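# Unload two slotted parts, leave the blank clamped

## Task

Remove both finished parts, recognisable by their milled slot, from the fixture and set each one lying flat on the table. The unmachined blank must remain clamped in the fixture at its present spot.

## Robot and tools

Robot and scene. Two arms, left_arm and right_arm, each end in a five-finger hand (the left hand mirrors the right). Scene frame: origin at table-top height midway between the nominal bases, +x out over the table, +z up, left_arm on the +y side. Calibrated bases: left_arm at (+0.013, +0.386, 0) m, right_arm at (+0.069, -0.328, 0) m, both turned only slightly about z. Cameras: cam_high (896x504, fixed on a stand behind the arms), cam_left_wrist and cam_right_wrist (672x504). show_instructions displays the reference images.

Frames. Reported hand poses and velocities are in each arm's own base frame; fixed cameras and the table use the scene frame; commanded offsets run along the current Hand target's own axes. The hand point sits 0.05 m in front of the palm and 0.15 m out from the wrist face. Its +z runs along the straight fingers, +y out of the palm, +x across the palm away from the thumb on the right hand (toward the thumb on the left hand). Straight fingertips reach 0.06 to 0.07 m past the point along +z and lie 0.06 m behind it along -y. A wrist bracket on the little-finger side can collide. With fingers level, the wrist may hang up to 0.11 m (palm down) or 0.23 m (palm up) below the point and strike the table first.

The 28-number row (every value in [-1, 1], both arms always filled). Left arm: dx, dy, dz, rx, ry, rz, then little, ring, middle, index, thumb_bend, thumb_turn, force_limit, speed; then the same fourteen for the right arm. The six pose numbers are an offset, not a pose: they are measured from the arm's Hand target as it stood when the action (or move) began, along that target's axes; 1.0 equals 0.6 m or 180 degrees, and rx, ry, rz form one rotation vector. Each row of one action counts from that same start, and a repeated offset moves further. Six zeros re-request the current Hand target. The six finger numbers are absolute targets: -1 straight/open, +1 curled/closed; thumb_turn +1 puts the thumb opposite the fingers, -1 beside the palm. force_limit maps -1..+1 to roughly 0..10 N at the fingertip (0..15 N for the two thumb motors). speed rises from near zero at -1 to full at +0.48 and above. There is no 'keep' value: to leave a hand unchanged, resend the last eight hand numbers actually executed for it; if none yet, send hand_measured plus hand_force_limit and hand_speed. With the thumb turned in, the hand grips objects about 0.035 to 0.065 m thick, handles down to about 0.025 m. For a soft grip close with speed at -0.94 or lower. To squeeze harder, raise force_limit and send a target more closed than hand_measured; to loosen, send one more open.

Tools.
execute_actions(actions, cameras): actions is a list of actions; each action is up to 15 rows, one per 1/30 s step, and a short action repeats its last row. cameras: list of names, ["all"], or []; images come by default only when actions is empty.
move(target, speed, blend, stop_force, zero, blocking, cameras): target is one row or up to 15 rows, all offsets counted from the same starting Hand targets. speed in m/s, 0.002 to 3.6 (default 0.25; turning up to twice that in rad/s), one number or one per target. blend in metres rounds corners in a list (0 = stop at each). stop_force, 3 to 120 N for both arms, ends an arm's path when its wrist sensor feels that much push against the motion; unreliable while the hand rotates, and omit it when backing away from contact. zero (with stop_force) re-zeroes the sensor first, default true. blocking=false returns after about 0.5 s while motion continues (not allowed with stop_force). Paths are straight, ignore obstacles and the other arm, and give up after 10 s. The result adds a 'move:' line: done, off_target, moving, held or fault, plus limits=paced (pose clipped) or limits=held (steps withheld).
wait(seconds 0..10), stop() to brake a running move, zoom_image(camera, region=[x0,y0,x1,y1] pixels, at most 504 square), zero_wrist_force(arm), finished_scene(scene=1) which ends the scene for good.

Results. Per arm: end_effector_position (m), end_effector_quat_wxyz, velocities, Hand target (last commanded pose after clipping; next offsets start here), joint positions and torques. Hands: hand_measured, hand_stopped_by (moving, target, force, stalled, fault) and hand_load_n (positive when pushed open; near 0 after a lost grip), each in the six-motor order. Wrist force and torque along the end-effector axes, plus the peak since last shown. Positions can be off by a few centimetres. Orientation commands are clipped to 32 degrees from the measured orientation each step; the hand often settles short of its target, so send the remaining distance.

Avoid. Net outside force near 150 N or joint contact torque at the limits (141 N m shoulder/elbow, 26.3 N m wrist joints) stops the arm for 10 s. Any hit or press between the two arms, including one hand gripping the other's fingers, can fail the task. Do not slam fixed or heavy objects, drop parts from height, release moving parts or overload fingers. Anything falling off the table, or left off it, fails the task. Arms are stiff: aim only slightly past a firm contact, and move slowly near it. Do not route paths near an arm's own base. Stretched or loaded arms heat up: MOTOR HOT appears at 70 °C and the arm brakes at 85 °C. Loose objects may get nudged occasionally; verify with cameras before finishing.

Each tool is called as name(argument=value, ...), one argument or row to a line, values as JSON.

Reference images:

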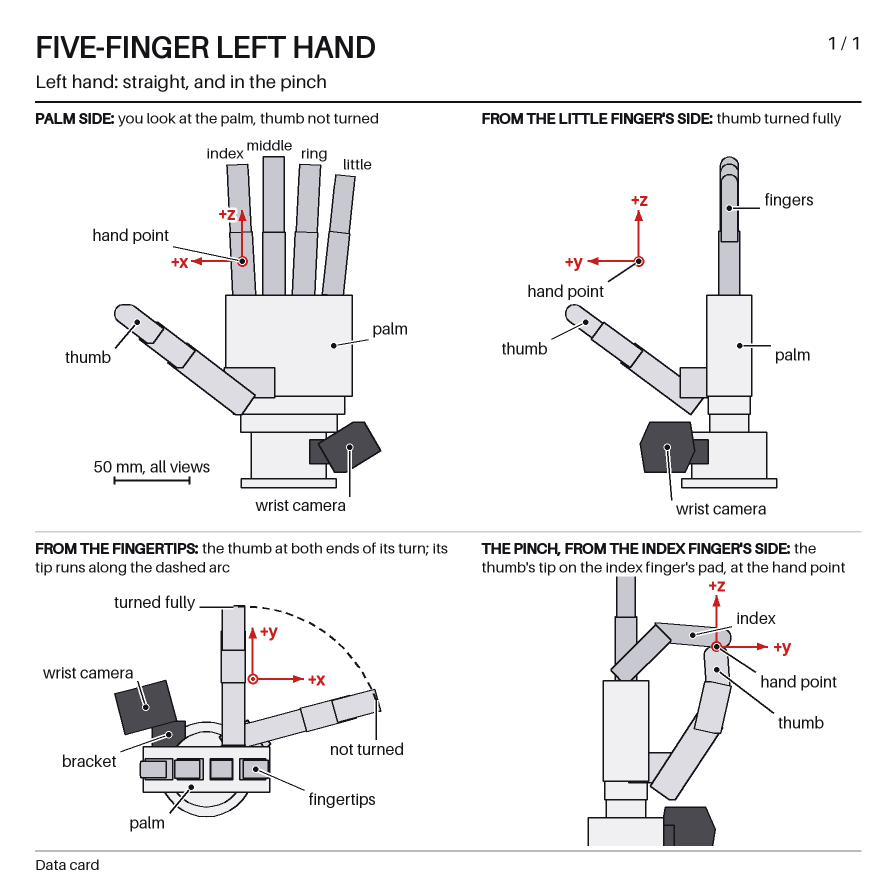

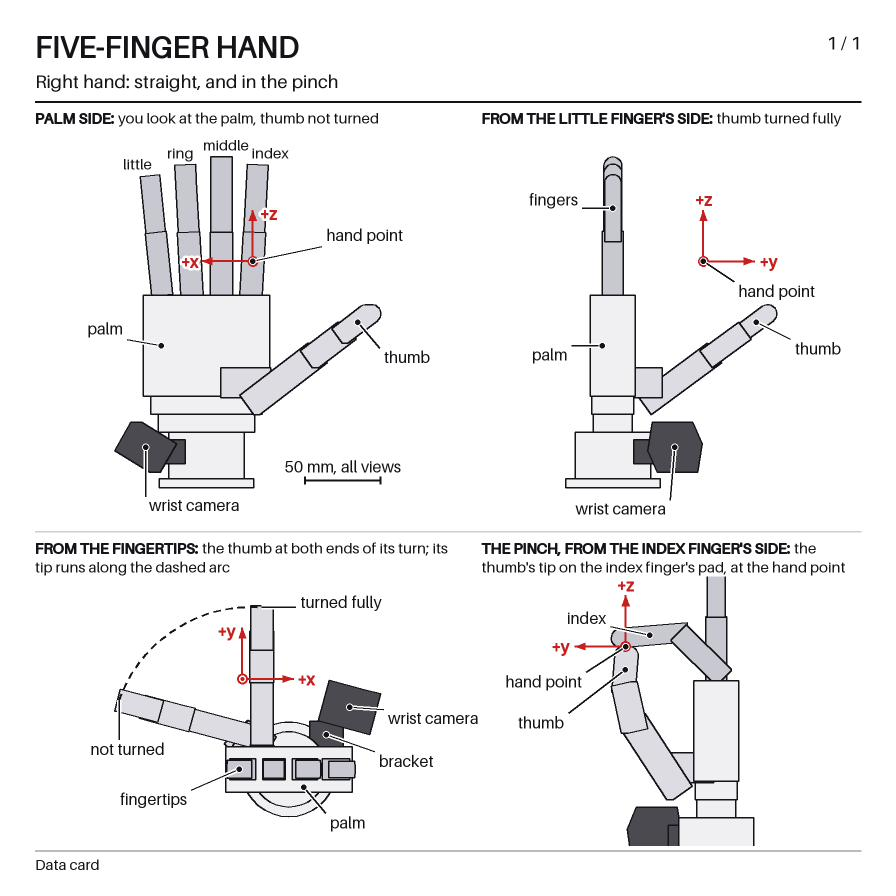

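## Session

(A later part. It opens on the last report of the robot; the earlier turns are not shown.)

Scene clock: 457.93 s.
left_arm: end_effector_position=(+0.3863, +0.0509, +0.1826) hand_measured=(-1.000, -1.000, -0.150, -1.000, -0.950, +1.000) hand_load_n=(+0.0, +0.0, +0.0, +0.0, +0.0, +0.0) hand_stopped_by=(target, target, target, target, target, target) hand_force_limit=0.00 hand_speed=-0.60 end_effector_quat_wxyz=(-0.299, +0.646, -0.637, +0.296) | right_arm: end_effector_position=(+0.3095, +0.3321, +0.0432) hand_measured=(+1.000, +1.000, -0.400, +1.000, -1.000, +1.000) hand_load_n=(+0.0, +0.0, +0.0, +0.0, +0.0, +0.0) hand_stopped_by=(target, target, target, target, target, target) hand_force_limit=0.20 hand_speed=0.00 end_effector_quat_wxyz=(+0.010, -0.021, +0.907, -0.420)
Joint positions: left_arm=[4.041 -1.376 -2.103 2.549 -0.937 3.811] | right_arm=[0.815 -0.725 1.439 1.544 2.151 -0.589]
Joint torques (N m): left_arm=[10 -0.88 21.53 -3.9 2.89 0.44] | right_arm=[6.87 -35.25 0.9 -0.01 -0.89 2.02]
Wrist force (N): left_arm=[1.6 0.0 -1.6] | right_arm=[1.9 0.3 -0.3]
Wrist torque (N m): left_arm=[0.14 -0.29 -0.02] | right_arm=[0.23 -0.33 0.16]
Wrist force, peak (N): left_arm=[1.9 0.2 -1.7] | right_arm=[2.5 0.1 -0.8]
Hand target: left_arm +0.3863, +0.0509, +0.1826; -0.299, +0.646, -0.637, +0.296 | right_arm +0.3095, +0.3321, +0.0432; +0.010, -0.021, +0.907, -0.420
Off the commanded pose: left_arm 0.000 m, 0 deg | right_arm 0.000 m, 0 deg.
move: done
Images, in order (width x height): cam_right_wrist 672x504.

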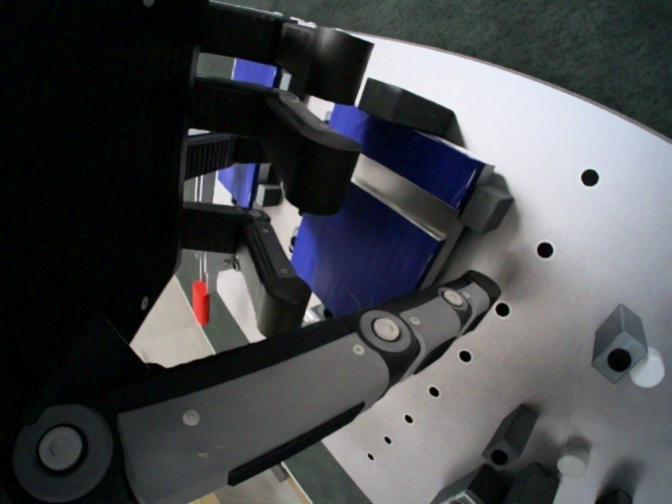

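execute_actions(
  actions=[
    [[0,0,0,0,0,0,-1,-1,-0.15,-1,-0.95,1,0,-0.6,0,0,0,0,0,0,1,1,0.1,1,-1,1,-0.6,-0.88]],
  ],
)

wait(
  seconds=4,
)

Scene clock: 459.73 s.
left_arm: end_effector_position=(+0.3863, +0.0509, +0.1826) hand_measured=(-1.000, -1.000, -0.150, -1.000, -0.950, +1.000) hand_load_n=(+0.0, +0.0, +0.0, +0.0, +0.0, +0.0) hand_stopped_by=(target, target, target, target, target, target) hand_force_limit=0.00 hand_speed=-0.60 end_effector_quat_wxyz=(-0.299, +0.646, -0.637, +0.296) | right_arm: end_effector_position=(+0.3095, +0.3321, +0.0432) hand_measured=(+1.000, +1.000, -0.180, +1.000, -1.000, +1.000) hand_load_n=(-0.5, +0.0, +3.5, +0.0, +0.0, +0.0) hand_stopped_by=(target, target, force, target, target, target) hand_force_limit=-0.60 hand_speed=-0.88 end_effector_quat_wxyz=(+0.010, -0.021, +0.907, -0.420)
Joint positions: left_arm=[4.041 -1.376 -2.103 2.549 -0.937 3.811] | right_arm=[0.815 -0.725 1.439 1.544 2.151 -0.589]
Joint torques (N m): left_arm=[9.81 -0.09 21.87 -3.8 2.72 0.46] | right_arm=[6.71 -36.62 -0.16 0.27 -0.62 1.48]
Wrist force (N): left_arm=[1.3 0.1 -1.5] | right_arm=[1.1 -1.5 3.0]
Wrist torque (N m): left_arm=[0.15 -0.24 -0.04] | right_arm=[0.20 -0.39 0.11]
Wrist force, peak (N): left_arm=[1.7 0.0 -1.7] | right_arm=[1.2 -1.7 3.1]
Hand target: left_arm +0.3863, +0.0509, +0.1826; -0.299, +0.646, -0.637, +0.296 | right_arm +0.3095, +0.3321, +0.0432; +0.010, -0.021, +0.907, -0.420
Off the commanded pose: left_arm 0.000 m, 0 deg | right_arm 0.000 m, 0 deg.
Step readings (end_effector_position of left_arm | right_arm):
0: (+0.3863, +0.0509, +0.1826) | (+0.3095, +0.3321, +0.0432)
1: (+0.3863, +0.0509, +0.1826) | (+0.3095, +0.3321, +0.0432)
2: (+0.3863, +0.0509, +0.1826) | (+0.3095, +0.3321, +0.0432)
4: (+0.3863, +0.0509, +0.1826) | (+0.3095, +0.3321, +0.0432)
8: (+0.3863, +0.0509, +0.1826) | (+0.3095, +0.3321, +0.0432)
15: (+0.3863, +0.0509, +0.1826) | (+0.3095, +0.3321, +0.0432)

Scene clock: 463.73 s.
left_arm: end_effector_position=(+0.3863, +0.0509, +0.1826) hand_measured=(-1.000, -1.000, -0.150, -1.000, -0.950, +1.000) hand_load_n=(+0.0, +0.0, +0.0, +0.0, +0.0, +0.0) hand_stopped_by=(target, target, target, target, target, target) hand_force_limit=0.00 hand_speed=-0.60 end_effector_quat_wxyz=(-0.299, +0.646, -0.637, +0.296) | right_arm: end_effector_position=(+0.3095, +0.3321, +0.0432) hand_measured=(+1.000, +1.000, -0.180, +1.000, -1.000, +1.000) hand_load_n=(+0.0, +0.0, +3.5, +0.0, +0.0, +0.0) hand_stopped_by=(target, target, force, target, target, target) hand_force_limit=-0.60 hand_speed=-0.88 end_effector_quat_wxyz=(+0.010, -0.021, +0.907, -0.420)
Joint positions: left_arm=[4.041 -1.376 -2.103 2.549 -0.937 3.811] | right_arm=[0.815 -0.725 1.439 1.544 2.151 -0.589]
Joint torques (N m): left_arm=[9.27 -0.4 21.34 -3.81 2.68 0.49] | right_arm=[6.26 -49.35 -12.49 1.48 0.39 0.25]
Wrist force (N): left_arm=[1.7 -0.1 -1.5] | right_arm=[1.1 -1.5 2.6]
Wrist torque (N m): left_arm=[0.12 -0.31 -0.01] | right_arm=[0.25 -0.40 0.12]
Wrist force, peak (N): left_arm=[1.9 -0.2 -1.7] | right_arm=[1.2 -1.2 3.2]
Hand target: left_arm +0.3863, +0.0509, +0.1826; -0.299, +0.646, -0.637, +0.296 | right_arm +0.3095, +0.3321, +0.0432; +0.010, -0.021, +0.907, -0.420
Off the commanded pose: left_arm 0.000 m, 0 deg | right_arm 0.000 m, 0 deg.
wait: 4.00 s; at rest by 0.17 s

execute_actions(
  actions=[
    [[0,0,0,0,0,0,-1,-1,-0.15,-1,-0.95,1,0,-0.6,0,0,0,0,0,0,1,1,0.1,1,-0.1,1,-0.6,-0.88]],
  ],
)

wait(
  seconds=1.5,
  cameras=["cam_right_wrist"],
)

Scene clock: 468.10 s.
left_arm: end_effector_position=(+0.3863, +0.0509, +0.1826) hand_measured=(-1.000, -1.000, -0.150, -1.000, -0.950, +1.000) hand_load_n=(+0.0, +0.0, +0.0, +0.0, +0.0, +0.0) hand_stopped_by=(target, target, target, target, target, target) hand_force_limit=0.00 hand_speed=-0.60 end_effector_quat_wxyz=(-0.299, +0.646, -0.637, +0.296) | right_arm: end_effector_position=(+0.3095, +0.3321, +0.0432) hand_measured=(+1.000, +1.000, -0.180, +1.000, -0.802, +1.000) hand_load_n=(+0.0, +0.5, +4.0, +0.0, +3.5, +1.0) hand_stopped_by=(target, target, force, target, force, target) hand_force_limit=-0.60 hand_speed=-0.88 end_effector_quat_wxyz=(+0.010, -0.021, +0.907, -0.420)
Joint positions: left_arm=[4.041 -1.376 -2.103 2.549 -0.937 3.811] | right_arm=[0.815 -0.725 1.439 1.544 2.151 -0.589]
Joint torques (N m): left_arm=[9.24 0.2 21.45 -3.82 2.65 0.43] | right_arm=[5.71 -54.55 -25.94 3.04 1.2 -1.27]
Wrist force (N): left_arm=[1.7 0.2 -1.5] | right_arm=[2.1 0.5 0.2]
Wrist torque (N m): left_arm=[0.17 -0.31 -0.01] | right_arm=[0.24 -0.34 0.16]
Wrist force, peak (N): left_arm=[1.6 0.1 -2.1] | right_arm=[1.4 -2.4 2.2]
Hand target: left_arm +0.3863, +0.0509, +0.1826; -0.299, +0.646, -0.637, +0.296 | right_arm +0.3095, +0.3321, +0.0432; +0.010, -0.021, +0.907, -0.420
Off the commanded pose: left_arm 0.000 m, 0 deg | right_arm 0.000 m, 0 deg.
Step readings (end_effector_position of left_arm | right_arm):
0: (+0.3863, +0.0509, +0.1826) | (+0.3095, +0.3321, +0.0432)
1: (+0.3863, +0.0509, +0.1826) | (+0.3095, +0.3321, +0.0432)
2: (+0.3863, +0.0509, +0.1826) | (+0.3095, +0.3321, +0.0432)
4: (+0.3863, +0.0509, +0.1826) | (+0.3095, +0.3321, +0.0432)
8: (+0.3863, +0.0509, +0.1826) | (+0.3095, +0.3321, +0.0432)
15: (+0.3863, +0.0509, +0.1826) | (+0.3095, +0.3321, +0.0432)

Scene clock: 469.60 s.
left_arm: end_effector_position=(+0.3863, +0.0509, +0.1826) hand_measured=(-1.000, -1.000, -0.150, -1.000, -0.950, +1.000) hand_load_n=(+0.0, +0.0, +0.0, +0.0, +0.0, +0.0) hand_stopped_by=(target, target, target, target, target, target) hand_force_limit=0.00 hand_speed=-0.60 end_effector_quat_wxyz=(-0.299, +0.646, -0.637, +0.296) | right_arm: end_effector_position=(+0.3095, +0.3321, +0.0432) hand_measured=(+1.000, +1.000, -0.180, +1.000, -0.802, +1.000) hand_load_n=(+0.5, +0.5, +4.0, +0.0, +3.5, +1.0) hand_stopped_by=(target, target, force, target, force, target) hand_force_limit=-0.60 hand_speed=-0.88 end_effector_quat_wxyz=(+0.010, -0.021, +0.907, -0.420)
Joint positions: left_arm=[4.041 -1.376 -2.103 2.549 -0.937 3.811] | right_arm=[0.815 -0.725 1.439 1.544 2.151 -0.589]
Joint torques (N m): left_arm=[9.5 -0.29 21.06 -3.73 2.67 0.26] | right_arm=[6.43 -54.11 -25.64 3.52 1.41 -1.56]
Wrist force (N): left_arm=[1.6 0.0 -1.6] | right_arm=[2.0 0.4 -0.2]
Wrist torque (N m): left_arm=[0.14 -0.29 -0.01] | right_arm=[0.27 -0.32 0.16]
Wrist force, peak (N): left_arm=[1.9 -0.1 -1.7] | right_arm=[2.3 0.8 0.1]
Hand target: left_arm +0.3863, +0.0509, +0.1826; -0.299, +0.646, -0.637, +0.296 | right_arm +0.3095, +0.3321, +0.0432; +0.010, -0.021, +0.907, -0.420
Off the commanded pose: left_arm 0.000 m, 0 deg | right_arm 0.000 m, 0 deg.
wait: 1.50 s; at rest by 0.17 s
Images, in order (width x height): cam_right_wrist 672x504.

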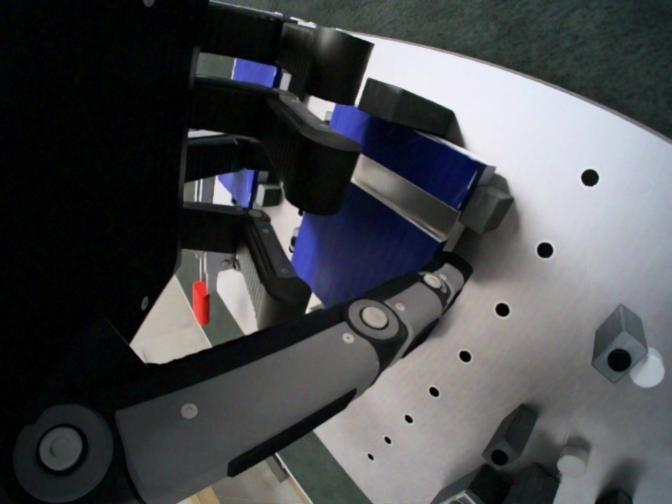

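zoom_image(
  camera="cam_right_wrist",
  region=[180, 0, 520, 320],
)

execute_actions(
  actions=[],
  cameras=["cam_high"],
)

Scaled by 1.482 from the camera's 672x504 image, which has a finer 960x720 frame.

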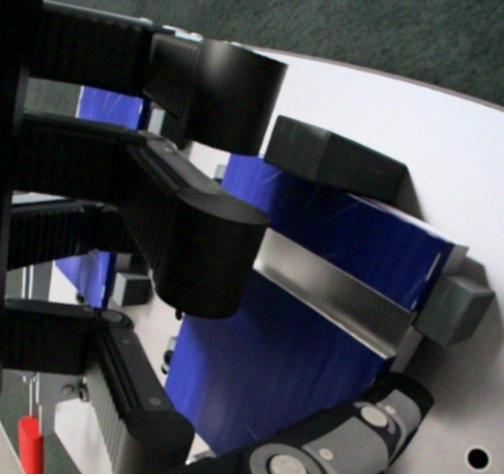

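Scene clock: 471.63 s.
left_arm: end_effector_position=(+0.3863, +0.0509, +0.1826) hand_measured=(-1.000, -1.000, -0.150, -1.000, -0.950, +1.000) hand_load_n=(+0.0, +0.0, +0.0, +0.0, +0.0, +0.0) hand_stopped_by=(target, target, target, target, target, target) hand_force_limit=0.00 hand_speed=-0.60 end_effector_quat_wxyz=(-0.299, +0.646, -0.637, +0.296) | right_arm: end_effector_position=(+0.3095, +0.3321, +0.0432) hand_measured=(+1.000, +1.000, -0.180, +1.000, -0.802, +1.000) hand_load_n=(+0.0, +0.0, +4.0, +0.0, +3.5, +1.0) hand_stopped_by=(target, target, force, target, force, target) hand_force_limit=-0.60 hand_speed=-0.88 end_effector_quat_wxyz=(+0.010, -0.021, +0.907, -0.420)
Joint positions: left_arm=[4.041 -1.376 -2.103 2.549 -0.937 3.811] | right_arm=[0.815 -0.725 1.439 1.544 2.151 -0.589]
Joint velocities: within noise
Joint torques (N m): left_arm=[8.55 0.49 20.17 -3.79 2.72 0.37] | right_arm=[5.64 -53.93 -25.89 4.15 1.44 -1.54]
Wrist force (N): left_arm=[1.7 -0.1 -1.4] | right_arm=[1.9 0.5 0.1]
Wrist torque (N m): left_arm=[0.11 -0.29 -0.01] | right_arm=[0.27 -0.31 0.16]
Wrist force, peak (N): left_arm=[2.1 0.1 -1.6] | right_arm=[2.3 0.9 0.4]
Hand target: left_arm +0.3863, +0.0509, +0.1826; -0.299, +0.646, -0.637, +0.296 | right_arm +0.3095, +0.3321, +0.0432; +0.010, -0.021, +0.907, -0.420
Off the commanded pose: left_arm 0.000 m, 0 deg | right_arm 0.000 m, 0 deg.
Images, in order (width x height): cam_high 896x504.

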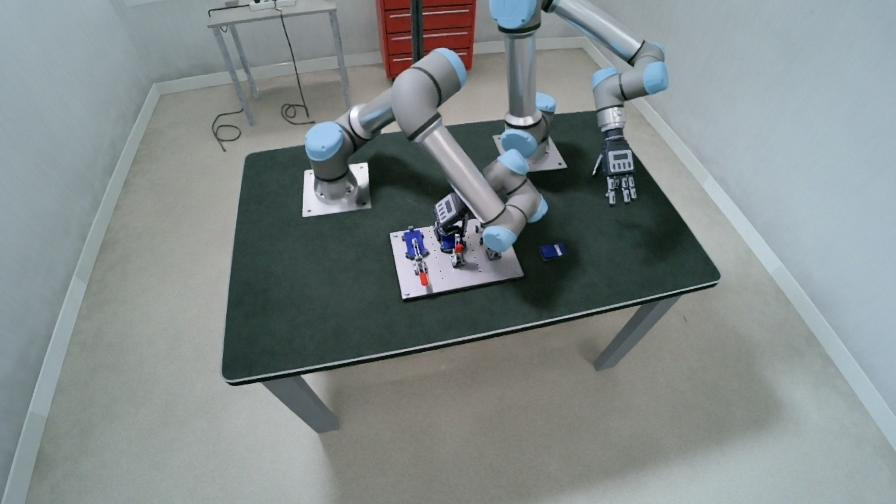

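execute_actions(
  actions=[
    [[0,0,0,0,0,0,-1,-1,-0.15,-1,-0.95,1,0,-0.6,0,0,0,0,0,0,1,1,0.1,1,0,1,0,-0.9]],
  ],
)

wait(
  seconds=1,
)

Scene clock: 473.70 s.
left_arm: end_effector_position=(+0.3863, +0.0509, +0.1826) hand_measured=(-1.000, -1.000, -0.150, -1.000, -0.950, +1.000) hand_load_n=(+0.0, +0.0, +0.0, +0.0, +0.0, +0.0) hand_stopped_by=(target, target, target, target, target, target) hand_force_limit=0.00 hand_speed=-0.60 end_effector_quat_wxyz=(-0.299, +0.646, -0.637, +0.296) | right_arm: end_effector_position=(+0.3095, +0.3321, +0.0432) hand_measured=(+1.000, +1.000, -0.180, +1.000, -0.784, +1.000) hand_load_n=(+0.0, +0.0, +6.5, +0.5, +7.5, +1.0) hand_stopped_by=(target, target, force, target, force, target) hand_force_limit=0.00 hand_speed=-0.90 end_effector_quat_wxyz=(+0.010, -0.021, +0.907, -0.420)
Joint positions: left_arm=[4.041 -1.376 -2.103 2.549 -0.937 3.811] | right_arm=[0.815 -0.725 1.439 1.544 2.151 -0.589]
Joint torques (N m): left_arm=[8.91 0.64 20.82 -4.03 2.76 0.15] | right_arm=[5.86 -54.09 -23.55 4.86 1.32 -1.62]
Wrist force (N): left_arm=[1.8 0.0 -1.6] | right_arm=[2.1 -0.9 -2.6]
Wrist torque (N m): left_arm=[0.14 -0.32 -0.01] | right_arm=[0.21 -0.32 0.12]
Wrist force, peak (N): left_arm=[1.9 0.0 -1.6] | right_arm=[2.1 -0.9 -2.6]
Hand target: left_arm +0.3863, +0.0509, +0.1826; -0.299, +0.646, -0.637, +0.296 | right_arm +0.3095, +0.3321, +0.0432; +0.010, -0.021, +0.907, -0.420
Off the commanded pose: left_arm 0.000 m, 0 deg | right_arm 0.000 m, 0 deg.
Step readings (end_effector_position of left_arm | right_arm):
0: (+0.3863, +0.0509, +0.1826) | (+0.3095, +0.3321, +0.0432)
1: (+0.3863, +0.0509, +0.1826) | (+0.3095, +0.3321, +0.0432)
2: (+0.3863, +0.0509, +0.1826) | (+0.3095, +0.3321, +0.0432)
4: (+0.3863, +0.0509, +0.1826) | (+0.3095, +0.3321, +0.0432)
8: (+0.3863, +0.0509, +0.1826) | (+0.3095, +0.3321, +0.0432)
15: (+0.3863, +0.0509, +0.1826) | (+0.3095, +0.3321, +0.0432)

Scene clock: 474.70 s.
left_arm: end_effector_position=(+0.3863, +0.0509, +0.1826) hand_measured=(-1.000, -1.000, -0.150, -1.000, -0.950, +1.000) hand_load_n=(+0.0, +0.0, +0.0, +0.0, +0.0, +0.0) hand_stopped_by=(target, target, target, target, target, target) hand_force_limit=0.00 hand_speed=-0.60 end_effector_quat_wxyz=(-0.299, +0.646, -0.637, +0.296) | right_arm: end_effector_position=(+0.3095, +0.3321, +0.0432) hand_measured=(+1.000, +1.000, -0.180, +1.000, -0.784, +1.000) hand_load_n=(+0.0, +0.0, +7.0, +0.0, +7.5, +1.0) hand_stopped_by=(target, target, force, target, force, target) hand_force_limit=0.00 hand_speed=-0.90 end_effector_quat_wxyz=(+0.010, -0.021, +0.907, -0.420)
Joint positions: left_arm=[4.041 -1.376 -2.103 2.549 -0.937 3.811] | right_arm=[0.815 -0.725 1.439 1.544 2.151 -0.589]
Joint torques (N m): left_arm=[10.02 -0.53 21.75 -3.81 2.66 0.19] | right_arm=[5.97 -54.01 -20.46 4.97 1.42 -1.6]
Wrist force (N): left_arm=[1.7 0.1 -1.6] | right_arm=[1.9 -0.5 -1.9]
Wrist torque (N m): left_arm=[0.16 -0.31 -0.01] | right_arm=[0.19 -0.29 0.11]
Wrist force, peak (N): left_arm=[1.7 0.1 -1.6] | right_arm=[2.3 -0.4 -2.5]
Hand target: left_arm +0.3863, +0.0509, +0.1826; -0.299, +0.646, -0.637, +0.296 | right_arm +0.3095, +0.3321, +0.0432; +0.010, -0.021, +0.907, -0.420
Off the commanded pose: left_arm 0.000 m, 0 deg | right_arm 0.000 m, 0 deg.
wait: 1.00 s; at rest by 0.17 s

move(
  target=[0,0,0,0,0,0,-1,-1,-0.15,-1,-0.95,1,0,-0.6,0,-0.0408,-0.0345,0,0,0,1,1,0.1,1,0,1,0,-0.9],
  speed=0.02,
  stop_force=12,
  cameras=["cam_right_wrist", "cam_high"],
)

Scene clock: 477.97 s.
left_arm: end_effector_position=(+0.3863, +0.0509, +0.1826) hand_measured=(-1.000, -1.000, -0.150, -1.000, -0.950, +1.000) hand_load_n=(+0.0, +0.0, +0.0, +0.0, +0.0, +0.0) hand_stopped_by=(target, target, target, target, target, target) hand_force_limit=0.00 hand_speed=-0.60 end_effector_quat_wxyz=(-0.299, +0.646, -0.637, +0.296) | right_arm: end_effector_position=(+0.3095, +0.3320, +0.0753) hand_measured=(+1.000, +1.000, -0.180, +1.000, -0.784, +1.000) hand_load_n=(+0.5, +0.0, +7.0, +0.5, +7.0, +1.5) hand_stopped_by=(target, target, force, target, force, target) hand_force_limit=0.00 hand_speed=-0.90 end_effector_quat_wxyz=(+0.010, -0.021, +0.907, -0.420)
Joint positions: left_arm=[4.041 -1.376 -2.103 2.549 -0.937 3.811] | right_arm=[0.814 -0.774 1.431 1.6 2.151 -0.589]
Joint torques (N m): left_arm=[9.46 -0.7 20.81 -3.75 2.71 0.11] | right_arm=[-3.91 -55.34 -26.77 5.52 1.7 -1.46]
Wrist force (N): left_arm=[1.7 0.3 -1.6] | right_arm=[1.9 1.7 0.5]
Wrist torque (N m): left_arm=[0.19 -0.30 -0.02] | right_arm=[0.26 -0.34 0.16]
Wrist force, peak (N): left_arm=[1.9 0.3 -1.7] | right_arm=[2.4 3.0 0.7]
Hand target: left_arm +0.3863, +0.0509, +0.1826; -0.299, +0.646, -0.637, +0.296 | right_arm +0.3095, +0.3320, +0.0753; +0.010, -0.021, +0.907, -0.420
Off the commanded pose: left_arm 0.000 m, 0 deg | right_arm 0.000 m, 0 deg.
move: done
Images, in order (width x height): cam_high 896x504, cam_right_wrist 672x504.

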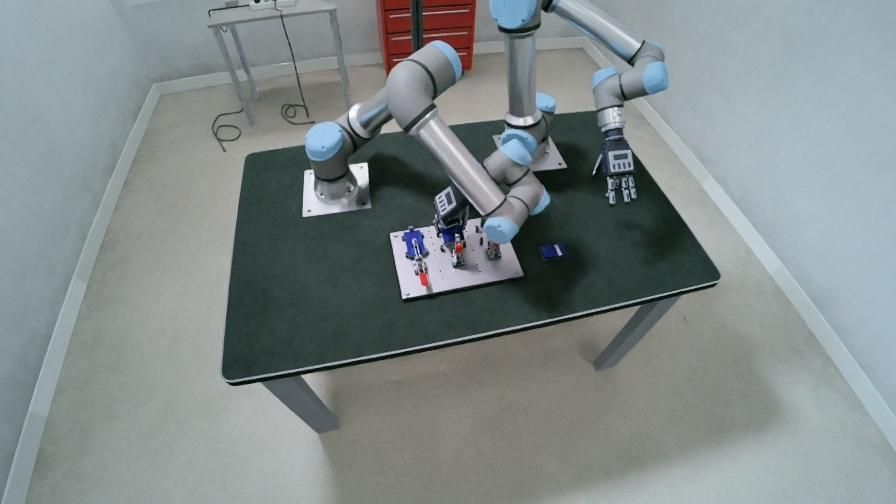

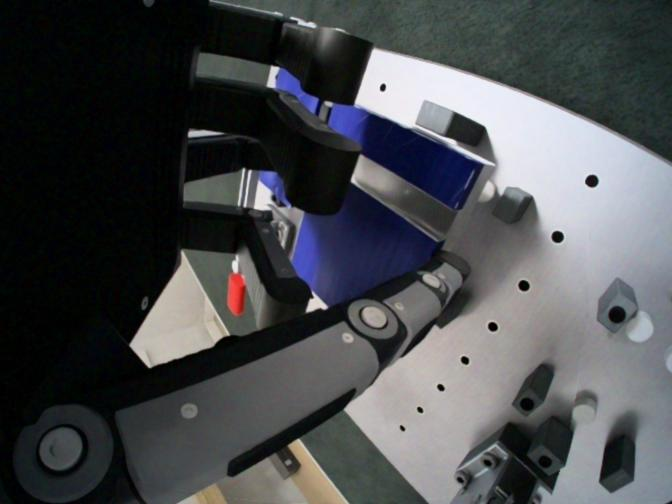

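move(
  target=[
    [0,0,0,0,0,0,-1,-1,-0.15,-1,-0.95,1,0,-0.6,0.0833,-0.0446,-0.0377,0,0,0,1,1,0.1,1,0,1,0,-0.9],
    [0,0,0,0,0,0,-1,-1,-0.15,-1,-0.95,1,0,-0.6,0.0833,-0.1211,-0.1024,0,0,0,1,1,0.1,1,0,1,0,-0.9],
  ],
  speed=0.1,
  blend=0.02,
  cameras=["cam_right_wrist", "cam_high"],
)

Scene clock: 484.70 s.
left_arm: end_effector_position=(+0.3863, +0.0509, +0.1826) hand_measured=(-1.000, -1.000, -0.150, -1.000, -0.950, +1.000) hand_load_n=(-0.5, +0.0, +0.0, +0.0, +0.0, +0.0) hand_stopped_by=(target, target, target, target, target, target) hand_force_limit=0.00 hand_speed=-0.60 end_effector_quat_wxyz=(-0.299, +0.646, -0.637, +0.296) | right_arm: end_effector_position=(+0.2596, +0.3296, +0.1704) hand_measured=(+1.000, +1.000, -0.180, +1.000, -0.784, +1.000) hand_load_n=(+0.0, +0.0, +7.0, +0.0, +7.0, +2.0) hand_stopped_by=(target, target, force, target, force, target) hand_force_limit=0.00 hand_speed=-0.90 end_effector_quat_wxyz=(+0.010, -0.021, +0.907, -0.420)
Joint positions: left_arm=[4.041 -1.376 -2.103 2.549 -0.937 3.811] | right_arm=[0.883 -0.951 1.474 1.767 2.106 -0.527]
Joint torques (N m): left_arm=[9.49 1.13 19.92 -3.69 2.57 0.15] | right_arm=[6.74 -50.12 -28.65 5.66 -1.09 2.22]
Wrist force (N): left_arm=[1.4 0.1 -1.4] | right_arm=[2.2 1.5 1.1]
Wrist torque (N m): left_arm=[0.15 -0.25 -0.04] | right_arm=[0.18 -0.39 0.16]
Wrist force, peak (N): left_arm=[2.0 0.4 -1.7] | right_arm=[2.6 1.8 0.8]
Hand target: left_arm +0.3863, +0.0509, +0.1826; -0.299, +0.646, -0.637, +0.296 | right_arm +0.2596, +0.3296, +0.1704; +0.010, -0.021, +0.907, -0.420
Off the commanded pose: left_arm 0.000 m, 0 deg | right_arm 0.000 m, 0 deg.
move: done
Images, in order (width x height): cam_high 896x504, cam_right_wrist 672x504.

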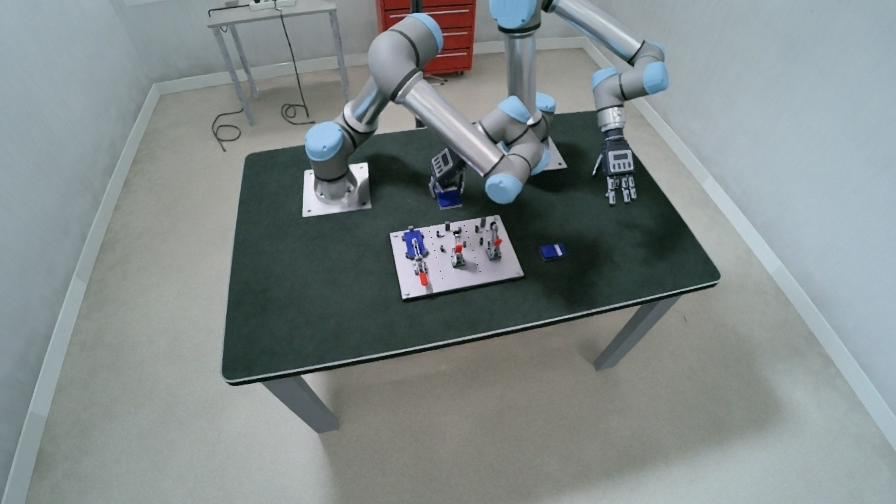

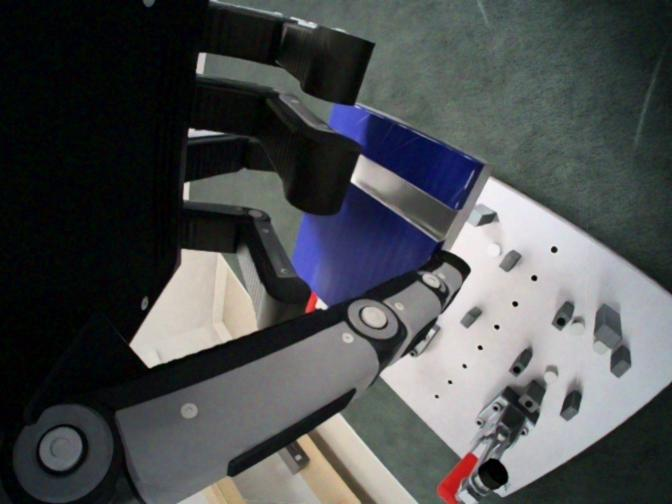

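move(
  target=[
    [0,0,0,0,0,0,-1,-1,-0.15,-1,-0.95,1,0,-0.6,0,-0.1725,0.204,0,0,0,1,1,0.1,1,0,1,0,-0.9],
    [0,0,0,0,0,0,-1,-1,-0.15,-1,-0.95,1,0,-0.6,-0.1333,-0.3364,0.3978,0,0,0,1,1,0.1,1,0,1,0,-0.9],
  ],
  speed=0.12,
  blend=0.04,
  cameras=["cam_right_wrist", "cam_high"],
)

Scene clock: 489.40 s.
left_arm: end_effector_position=(+0.3863, +0.0509, +0.1826) hand_measured=(-1.000, -1.000, -0.150, -1.000, -0.950, +1.000) hand_load_n=(+0.0, +0.0, +0.0, +0.0, +0.0, +0.0) hand_stopped_by=(target, target, target, target, target, target) hand_force_limit=0.00 hand_speed=-0.60 end_effector_quat_wxyz=(-0.299, +0.646, -0.637, +0.296) | right_arm: end_effector_position=(+0.3536, +0.0210, +0.1700) hand_measured=(+1.000, +1.000, -0.180, +1.000, -0.784, +1.000) hand_load_n=(+0.0, +0.0, +7.0, +0.0, +7.0, +1.5) hand_stopped_by=(target, target, force, target, force, target) hand_force_limit=0.00 hand_speed=-0.90 end_effector_quat_wxyz=(+0.010, -0.021, +0.907, -0.420)
Joint positions: left_arm=[4.041 -1.376 -2.103 2.549 -0.937 3.811] | right_arm=[0.117 -1.334 1.888 1.101 2.435 -1.46]
Joint torques (N m): left_arm=[9.12 0.83 20.92 -3.87 2.59 0.08] | right_arm=[-6.16 -35.23 -28.22 -0.26 -0.41 -2.24]
Wrist force (N): left_arm=[1.4 0.4 -1.4] | right_arm=[1.8 1.1 0.7]
Wrist torque (N m): left_arm=[0.19 -0.25 -0.04] | right_arm=[0.11 -0.34 0.22]
Wrist force, peak (N): left_arm=[1.7 -0.2 -1.9] | right_arm=[2.3 2.0 0.2]
Hand target: left_arm +0.3863, +0.0509, +0.1826; -0.299, +0.646, -0.637, +0.296 | right_arm +0.3536, +0.0210, +0.1700; +0.010, -0.021, +0.907, -0.420
Off the commanded pose: left_arm 0.000 m, 0 deg | right_arm 0.000 m, 0 deg.
move: done
Images, in order (width x height): cam_high 896x504, cam_right_wrist 672x504.

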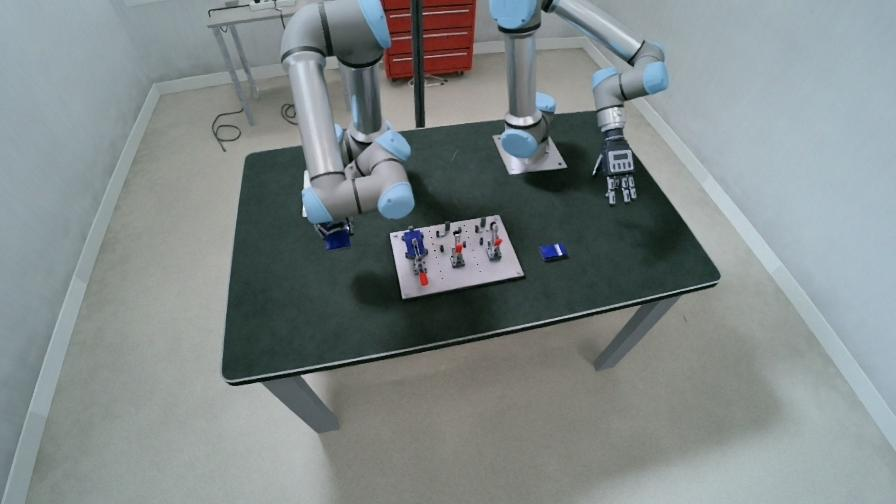

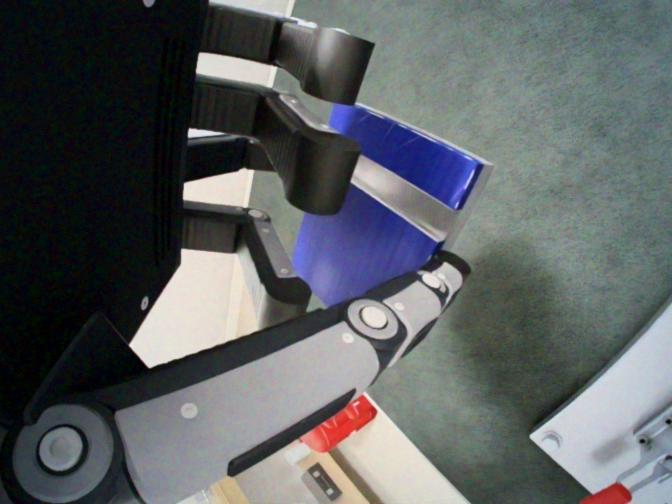

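move(
  target=[0,0,0,0,0,0,-1,-1,-0.15,-1,-0.95,1,0,-0.6,0,0.16575,0.1402,0,0,0,1,1,0.1,1,0,1,0,-0.9],
  speed=0.1,
  stop_force=20,
  cameras=["cam_right_wrist", "cam_high"],
)

Scene clock: 493.73 s.
left_arm: end_effector_position=(+0.3863, +0.0509, +0.1826) hand_measured=(-1.000, -1.000, -0.150, -1.000, -0.950, +1.000) hand_load_n=(+0.0, +0.0, +0.0, +0.0, +0.0, +0.0) hand_stopped_by=(target, target, target, target, target, target) hand_force_limit=0.00 hand_speed=-0.60 end_effector_quat_wxyz=(-0.299, +0.646, -0.637, +0.296) | right_arm: end_effector_position=(+0.3536, +0.0212, +0.0397) hand_measured=(+1.000, +1.000, -0.180, +1.000, -0.784, +1.000) hand_load_n=(+0.0, +0.0, +7.0, +0.0, +6.5, +1.5) hand_stopped_by=(target, target, force, target, force, target) hand_force_limit=0.00 hand_speed=-0.90 end_effector_quat_wxyz=(+0.010, -0.021, +0.907, -0.420)
Joint positions: left_arm=[4.041 -1.376 -2.103 2.549 -0.937 3.811] | right_arm=[0.117 -1.116 2.007 0.764 2.435 -1.459]
Joint torques (N m): left_arm=[9.16 0.77 20.21 -3.69 2.51 0.13] | right_arm=[-6.32 -20.17 3.52 -0.12 2.81 -2.1]
Wrist force (N): left_arm=[1.4 0.2 -1.5] | right_arm=[1.8 1.2 1.1]
Wrist torque (N m): left_arm=[0.16 -0.25 -0.04] | right_arm=[0.13 -0.32 0.20]
Wrist force, peak (N): left_arm=[1.8 -0.2 -1.7] | right_arm=[2.1 1.5 1.0]
Hand target: left_arm +0.3863, +0.0509, +0.1826; -0.299, +0.646, -0.637, +0.296 | right_arm +0.3536, +0.0212, +0.0397; +0.010, -0.021, +0.907, -0.420
Off the commanded pose: left_arm 0.000 m, 0 deg | right_arm 0.000 m, 0 deg.
move: done
Images, in order (width x height): cam_high 896x504, cam_right_wrist 672x504.

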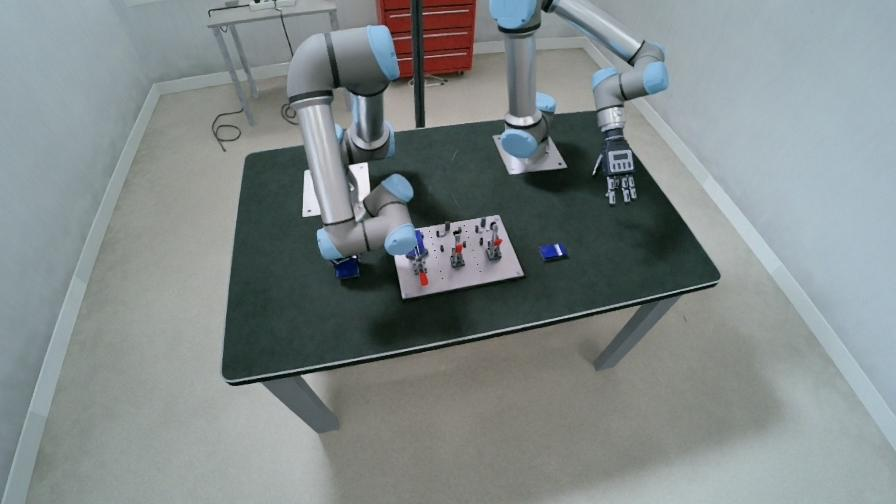

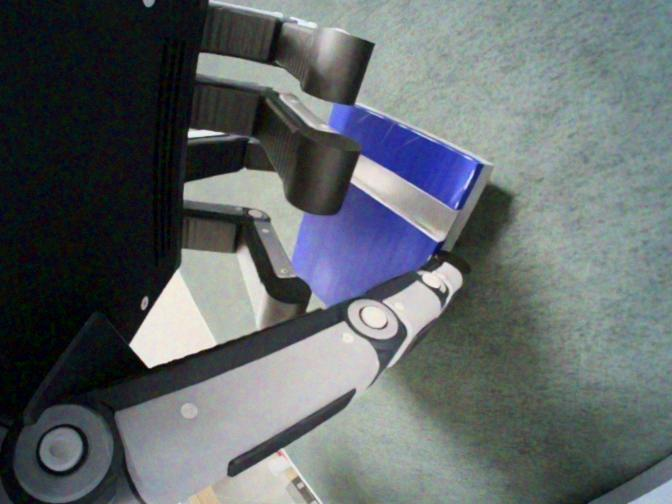

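move(
  target=[0,0,0,0,0,0,-1,-1,-0.15,-1,-0.95,1,0,-0.6,0,0.02805,0.02372,0,0,0,1,1,0.1,1,0,1,0,-0.9],
  speed=0.01,
  stop_force=3,
  cameras=["cam_right_wrist"],
)

Scene clock: 497.47 s.
left_arm: end_effector_position=(+0.3863, +0.0509, +0.1826) hand_measured=(-1.000, -1.000, -0.150, -1.000, -0.950, +1.000) hand_load_n=(+0.0, +0.0, +0.0, +0.0, +0.0, +0.0) hand_stopped_by=(target, target, target, target, target, target) hand_force_limit=0.00 hand_speed=-0.60 end_effector_quat_wxyz=(-0.299, +0.646, -0.637, +0.296) | right_arm: end_effector_position=(+0.3536, +0.0212, +0.0266) hand_measured=(+1.000, +1.000, -0.180, +1.000, -0.784, +1.000) hand_load_n=(+0.0, +0.0, +7.0, +0.0, +7.0, +1.5) hand_stopped_by=(target, target, force, target, force, target) hand_force_limit=0.00 hand_speed=-0.90 end_effector_quat_wxyz=(+0.010, -0.021, +0.907, -0.420)
Joint positions: left_arm=[4.041 -1.376 -2.103 2.549 -0.937 3.811] | right_arm=[0.118 -1.089 2.013 0.731 2.435 -1.459]
Joint torques (N m): left_arm=[8.66 -0.16 20.07 -3.8 2.52 -0.08] | right_arm=[2.14 -39.86 -22.65 4.97 -0.58 1.38]
Wrist force (N): left_arm=[1.7 0.1 -1.7] | right_arm=[1.9 0.0 -0.4]
Wrist torque (N m): left_arm=[0.17 -0.31 -0.02] | right_arm=[0.16 -0.31 0.18]
Wrist force, peak (N): left_arm=[1.9 0.0 -1.8] | right_arm=[1.4 -7.9 -6.3]
Hand target: left_arm +0.3863, +0.0509, +0.1826; -0.299, +0.646, -0.637, +0.296 | right_arm +0.3536, +0.0212, +0.0266; +0.010, -0.021, +0.907, -0.420 (not the last commanded pose)
Off the commanded pose: left_arm 0.000 m, 0 deg | right_arm 0.009 m, 0 deg.
move: contact (right_arm)
Images, in order (width x height): cam_right_wrist 672x504.

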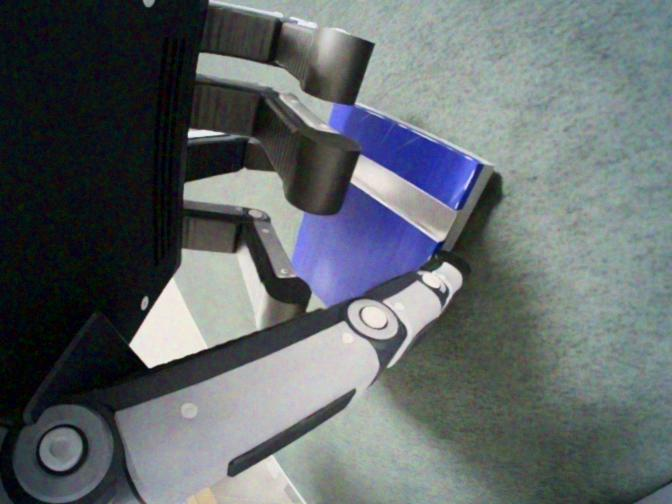

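move(
  target=[0,0,0,0,0,0,-1,-1,-0.15,-1,-0.95,1,0,-0.6,0,-0.0019,-0.0016,0,0,0,1,1,0.1,1,0,1,0,-0.9],
  speed=0.01,
)

execute_actions(
  actions=[
    [[0,0,0,0,0,0,-1,-1,-0.15,-1,-0.95,1,0,-0.6,0,0,0,0,0,0,1,1,0.1,1,-0.814,1,0,-0.92]],
  ],
)

execute_actions(
  actions=[
    [[0,0,0,0,0,0,-1,-1,-0.15,-1,-0.95,1,0,-0.6,0,0,0,0,0,0,1,1,-0.22,1,-0.814,1,0,-0.92]],
  ],
  cameras=["cam_right_wrist"],
)

Scene clock: 500.53 s.
left_arm: end_effector_position=(+0.3863, +0.0509, +0.1826) hand_measured=(-1.000, -1.000, -0.150, -1.000, -0.950, +1.000) hand_load_n=(+0.0, +0.0, +0.0, +0.0, +0.0, +0.0) hand_stopped_by=(target, target, target, target, target, target) hand_force_limit=0.00 hand_speed=-0.60 end_effector_quat_wxyz=(-0.299, +0.646, -0.637, +0.296) | right_arm: end_effector_position=(+0.3536, +0.0212, +0.0281) hand_measured=(+1.000, +1.000, -0.180, +1.000, -0.784, +1.000) hand_load_n=(+0.0, +0.0, +7.0, +0.0, +6.5, +1.5) hand_stopped_by=(target, target, force, target, force, target) hand_force_limit=0.00 hand_speed=-0.90 end_effector_quat_wxyz=(+0.010, -0.021, +0.907, -0.420)
Joint positions: left_arm=[4.041 -1.376 -2.103 2.549 -0.937 3.811] | right_arm=[0.117 -1.092 2.013 0.735 2.435 -1.459]
Joint torques (N m): left_arm=[8.69 1.17 19.57 -3.65 2.57 0.07] | right_arm=[-4.34 -40.74 -22.88 5.24 0.51 -0.79]
Wrist force (N): left_arm=[1.7 0.0 -1.6] | right_arm=[1.5 1.2 1.2]
Wrist torque (N m): left_arm=[0.14 -0.30 -0.01] | right_arm=[0.12 -0.29 0.19]
Wrist force, peak (N): left_arm=[1.9 -0.2 -1.7] | right_arm=[2.0 1.4 1.0]
Hand target: left_arm +0.3863, +0.0509, +0.1826; -0.299, +0.646, -0.637, +0.296 | right_arm +0.3536, +0.0212, +0.0281; +0.010, -0.021, +0.907, -0.420
Off the commanded pose: left_arm 0.000 m, 0 deg | right_arm 0.000 m, 0 deg.
move: done

Scene clock: 501.23 s.
left_arm: end_effector_position=(+0.3863, +0.0509, +0.1826) hand_measured=(-1.000, -1.000, -0.150, -1.000, -0.950, +1.000) hand_load_n=(+0.0, +0.0, +0.0, +0.0, +0.0, +0.0) hand_stopped_by=(target, target, target, target, target, target) hand_force_limit=0.00 hand_speed=-0.60 end_effector_quat_wxyz=(-0.299, +0.646, -0.637, +0.296) | right_arm: end_effector_position=(+0.3536, +0.0212, +0.0281) hand_measured=(+1.000, +1.000, -0.180, +1.000, -0.814, +1.000) hand_load_n=(+0.0, +0.0, +1.5, +0.0, +1.5, +0.0) hand_stopped_by=(target, target, force, target, target, target) hand_force_limit=0.00 hand_speed=-0.92 end_effector_quat_wxyz=(+0.010, -0.021, +0.907, -0.420)
Joint positions: left_arm=[4.041 -1.376 -2.103 2.549 -0.937 3.811] | right_arm=[0.117 -1.092 2.013 0.735 2.435 -1.459]
Joint torques (N m): left_arm=[9.53 0.03 19.73 -3.78 2.43 0.02] | right_arm=[-5.25 -39.65 -22.67 4.89 0.69 -1.83]
Wrist force (N): left_arm=[1.7 0.2 -1.6] | right_arm=[1.8 1.2 1.0]
Wrist torque (N m): left_arm=[0.17 -0.30 -0.02] | right_arm=[0.15 -0.35 0.21]
Wrist force, peak (N): left_arm=[1.7 0.0 -1.9] | right_arm=[1.9 1.5 1.0]
Hand target: left_arm +0.3863, +0.0509, +0.1826; -0.299, +0.646, -0.637, +0.296 | right_arm +0.3536, +0.0212, +0.0281; +0.010, -0.021, +0.907, -0.420
Off the commanded pose: left_arm 0.000 m, 0 deg | right_arm 0.000 m, 0 deg.
Step readings (end_effector_position of left_arm | right_arm):
0: (+0.3863, +0.0509, +0.1826) | (+0.3536, +0.0212, +0.0281)
1: (+0.3863, +0.0509, +0.1826) | (+0.3536, +0.0212, +0.0281)
2: (+0.3863, +0.0509, +0.1826) | (+0.3536, +0.0212, +0.0281)
4: (+0.3863, +0.0509, +0.1826) | (+0.3536, +0.0212, +0.0281)
8: (+0.3863, +0.0509, +0.1826) | (+0.3536, +0.0212, +0.0281)
15: (+0.3863, +0.0509, +0.1826) | (+0.3536, +0.0212, +0.0281)

Scene clock: 501.93 s.
left_arm: end_effector_position=(+0.3863, +0.0509, +0.1826) hand_measured=(-1.000, -1.000, -0.150, -1.000, -0.950, +1.000) hand_load_n=(+0.0, +0.0, +0.5, +0.0, +0.0, +0.0) hand_stopped_by=(target, target, target, target, target, target) hand_force_limit=0.00 hand_speed=-0.60 end_effector_quat_wxyz=(-0.299, +0.646, -0.637, +0.296) | right_arm: end_effector_position=(+0.3536, +0.0212, +0.0281) hand_measured=(+1.000, +1.000, -0.220, +1.000, -0.814, +1.000) hand_load_n=(+0.0, +0.0, +0.0, +0.0, +0.0, +0.5) hand_stopped_by=(target, target, target, target, target, target) hand_force_limit=0.00 hand_speed=-0.92 end_effector_quat_wxyz=(+0.010, -0.021, +0.907, -0.420)
Joint positions: left_arm=[4.041 -1.376 -2.103 2.549 -0.937 3.811] | right_arm=[0.117 -1.092 2.013 0.735 2.435 -1.459]
Joint torques (N m): left_arm=[8.94 -0.46 19.66 -3.78 2.58 -0.05] | right_arm=[-4.89 -38.21 -21.17 4.48 1.01 -1.88]
Wrist force (N): left_arm=[1.7 -0.1 -1.5] | right_arm=[1.6 -0.6 -0.1]
Wrist torque (N m): left_arm=[0.13 -0.29 -0.01] | right_arm=[0.05 -0.30 0.17]
Wrist force, peak (N): left_arm=[1.7 -0.1 -1.8] | right_arm=[1.8 1.2 0.9]
Hand target: left_arm +0.3863, +0.0509, +0.1826; -0.299, +0.646, -0.637, +0.296 | right_arm +0.3536, +0.0212, +0.0281; +0.010, -0.021, +0.907, -0.420
Off the commanded pose: left_arm 0.000 m, 0 deg | right_arm 0.000 m, 0 deg.
Step readings (end_effector_position of left_arm | right_arm):
0: (+0.3863, +0.0509, +0.1826) | (+0.3536, +0.0212, +0.0281)
1: (+0.3863, +0.0509, +0.1826) | (+0.3536, +0.0212, +0.0281)
2: (+0.3863, +0.0509, +0.1826) | (+0.3536, +0.0212, +0.0281)
4: (+0.3863, +0.0509, +0.1826) | (+0.3536, +0.0212, +0.0281)
8: (+0.3863, +0.0509, +0.1826) | (+0.3536, +0.0212, +0.0281)
15: (+0.3863, +0.0509, +0.1826) | (+0.3536, +0.0212, +0.0281)
Images, in order (width x height): cam_right_wrist 672x504.

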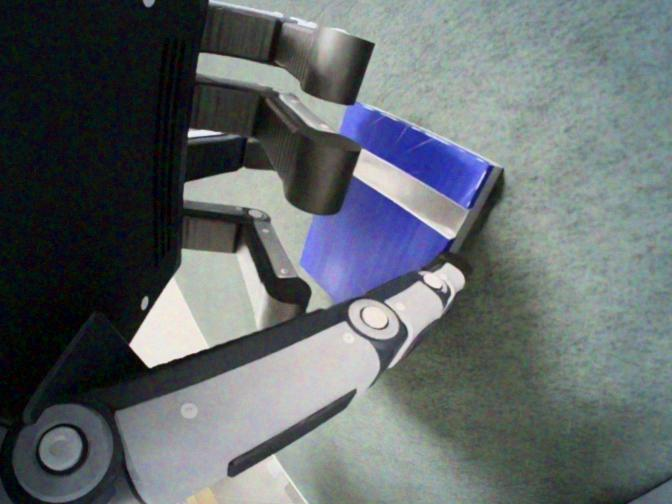

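execute_actions(
  actions=[
    [[0,0,0,0,0,0,-1,-1,-0.15,-1,-0.95,1,0,-0.6,0,0,0,0,0,0,1,1,-0.3,1,-0.88,1,0,-0.85]],
  ],
)

wait(
  seconds=0.5,
  cameras=["cam_right_wrist"],
)

Scene clock: 503.30 s.
left_arm: end_effector_position=(+0.3863, +0.0509, +0.1826) hand_measured=(-1.000, -1.000, -0.150, -1.000, -0.950, +1.000) hand_load_n=(+0.0, +0.0, +0.0, +0.0, +0.0, +0.0) hand_stopped_by=(target, target, target, target, target, target) hand_force_limit=0.00 hand_speed=-0.60 end_effector_quat_wxyz=(-0.299, +0.646, -0.637, +0.296) | right_arm: end_effector_position=(+0.3536, +0.0212, +0.0281) hand_measured=(+1.000, +1.000, -0.300, +1.000, -0.880, +1.000) hand_load_n=(+0.0, +0.0, +0.0, +0.0, +0.0, +0.0) hand_stopped_by=(target, target, target, target, target, target) hand_force_limit=0.00 hand_speed=-0.85 end_effector_quat_wxyz=(+0.010, -0.021, +0.907, -0.420)
Joint positions: left_arm=[4.041 -1.376 -2.103 2.549 -0.937 3.811] | right_arm=[0.117 -1.092 2.013 0.735 2.435 -1.459]
Joint torques (N m): left_arm=[8.57 0.16 19.07 -3.9 2.41 0.15] | right_arm=[-5.05 -37.03 -19.63 3.47 1.54 -1.79]
Wrist force (N): left_arm=[1.5 0.0 -1.8] | right_arm=[1.8 -0.5 -0.2]
Wrist torque (N m): left_arm=[0.16 -0.28 -0.02] | right_arm=[0.08 -0.32 0.18]
Wrist force, peak (N): left_arm=[1.9 -0.1 -1.7] | right_arm=[2.0 -0.7 -0.6]
Hand target: left_arm +0.3863, +0.0509, +0.1826; -0.299, +0.646, -0.637, +0.296 | right_arm +0.3536, +0.0212, +0.0281; +0.010, -0.021, +0.907, -0.420
Off the commanded pose: left_arm 0.000 m, 0 deg | right_arm 0.000 m, 0 deg.
Step readings (end_effector_position of left_arm | right_arm):
0: (+0.3863, +0.0509, +0.1826) | (+0.3536, +0.0212, +0.0281)
1: (+0.3863, +0.0509, +0.1826) | (+0.3536, +0.0212, +0.0281)
2: (+0.3863, +0.0509, +0.1826) | (+0.3536, +0.0212, +0.0281)
4: (+0.3863, +0.0509, +0.1826) | (+0.3536, +0.0212, +0.0281)
8: (+0.3863, +0.0509, +0.1826) | (+0.3536, +0.0212, +0.0281)
15: (+0.3863, +0.0509, +0.1826) | (+0.3536, +0.0212, +0.0281)

Scene clock: 503.80 s.
left_arm: end_effector_position=(+0.3863, +0.0509, +0.1826) hand_measured=(-1.000, -1.000, -0.150, -1.000, -0.950, +1.000) hand_load_n=(+0.0, +0.0, +0.0, +0.0, +0.0, +0.5) hand_stopped_by=(target, target, target, target, target, target) hand_force_limit=0.00 hand_speed=-0.60 end_effector_quat_wxyz=(-0.299, +0.646, -0.637, +0.296) | right_arm: end_effector_position=(+0.3536, +0.0212, +0.0281) hand_measured=(+1.000, +1.000, -0.300, +1.000, -0.880, +1.000) hand_load_n=(+0.0, +0.0, +0.0, +0.0, +0.0, +0.0) hand_stopped_by=(target, target, target, target, target, target) hand_force_limit=0.00 hand_speed=-0.85 end_effector_quat_wxyz=(+0.010, -0.021, +0.907, -0.420)
Joint positions: left_arm=[4.041 -1.376 -2.103 2.549 -0.937 3.811] | right_arm=[0.117 -1.092 2.013 0.735 2.435 -1.459]
Joint torques (N m): left_arm=[7.98 0.04 18.51 -3.76 2.28 -0.03] | right_arm=[-5.33 -35.71 -18.78 3.19 1.83 -1.81]
Wrist force (N): left_arm=[1.4 0.1 -1.3] | right_arm=[1.7 -0.2 -0.1]
Wrist torque (N m): left_arm=[0.14 -0.25 -0.03] | right_arm=[0.12 -0.31 0.19]
Wrist force, peak (N): left_arm=[1.7 0.1 -1.8] | right_arm=[1.9 -0.6 -0.2]
Hand target: left_arm +0.3863, +0.0509, +0.1826; -0.299, +0.646, -0.637, +0.296 | right_arm +0.3536, +0.0212, +0.0281; +0.010, -0.021, +0.907, -0.420
Off the commanded pose: left_arm 0.000 m, 0 deg | right_arm 0.000 m, 0 deg.
wait: 0.50 s; at rest by 0.17 s
Images, in order (width x height): cam_right_wrist 672x504.

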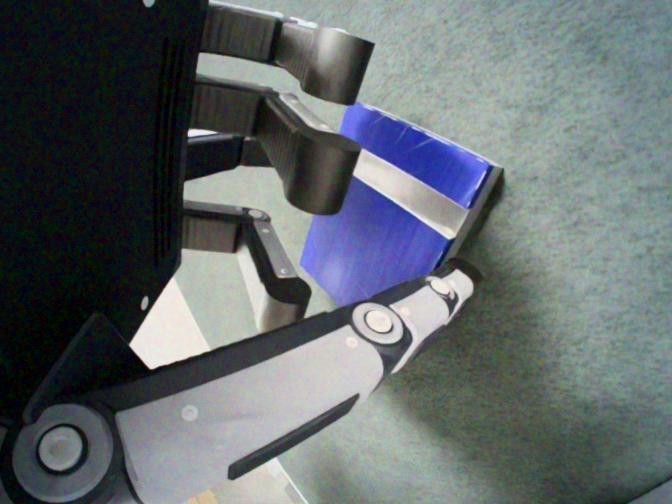

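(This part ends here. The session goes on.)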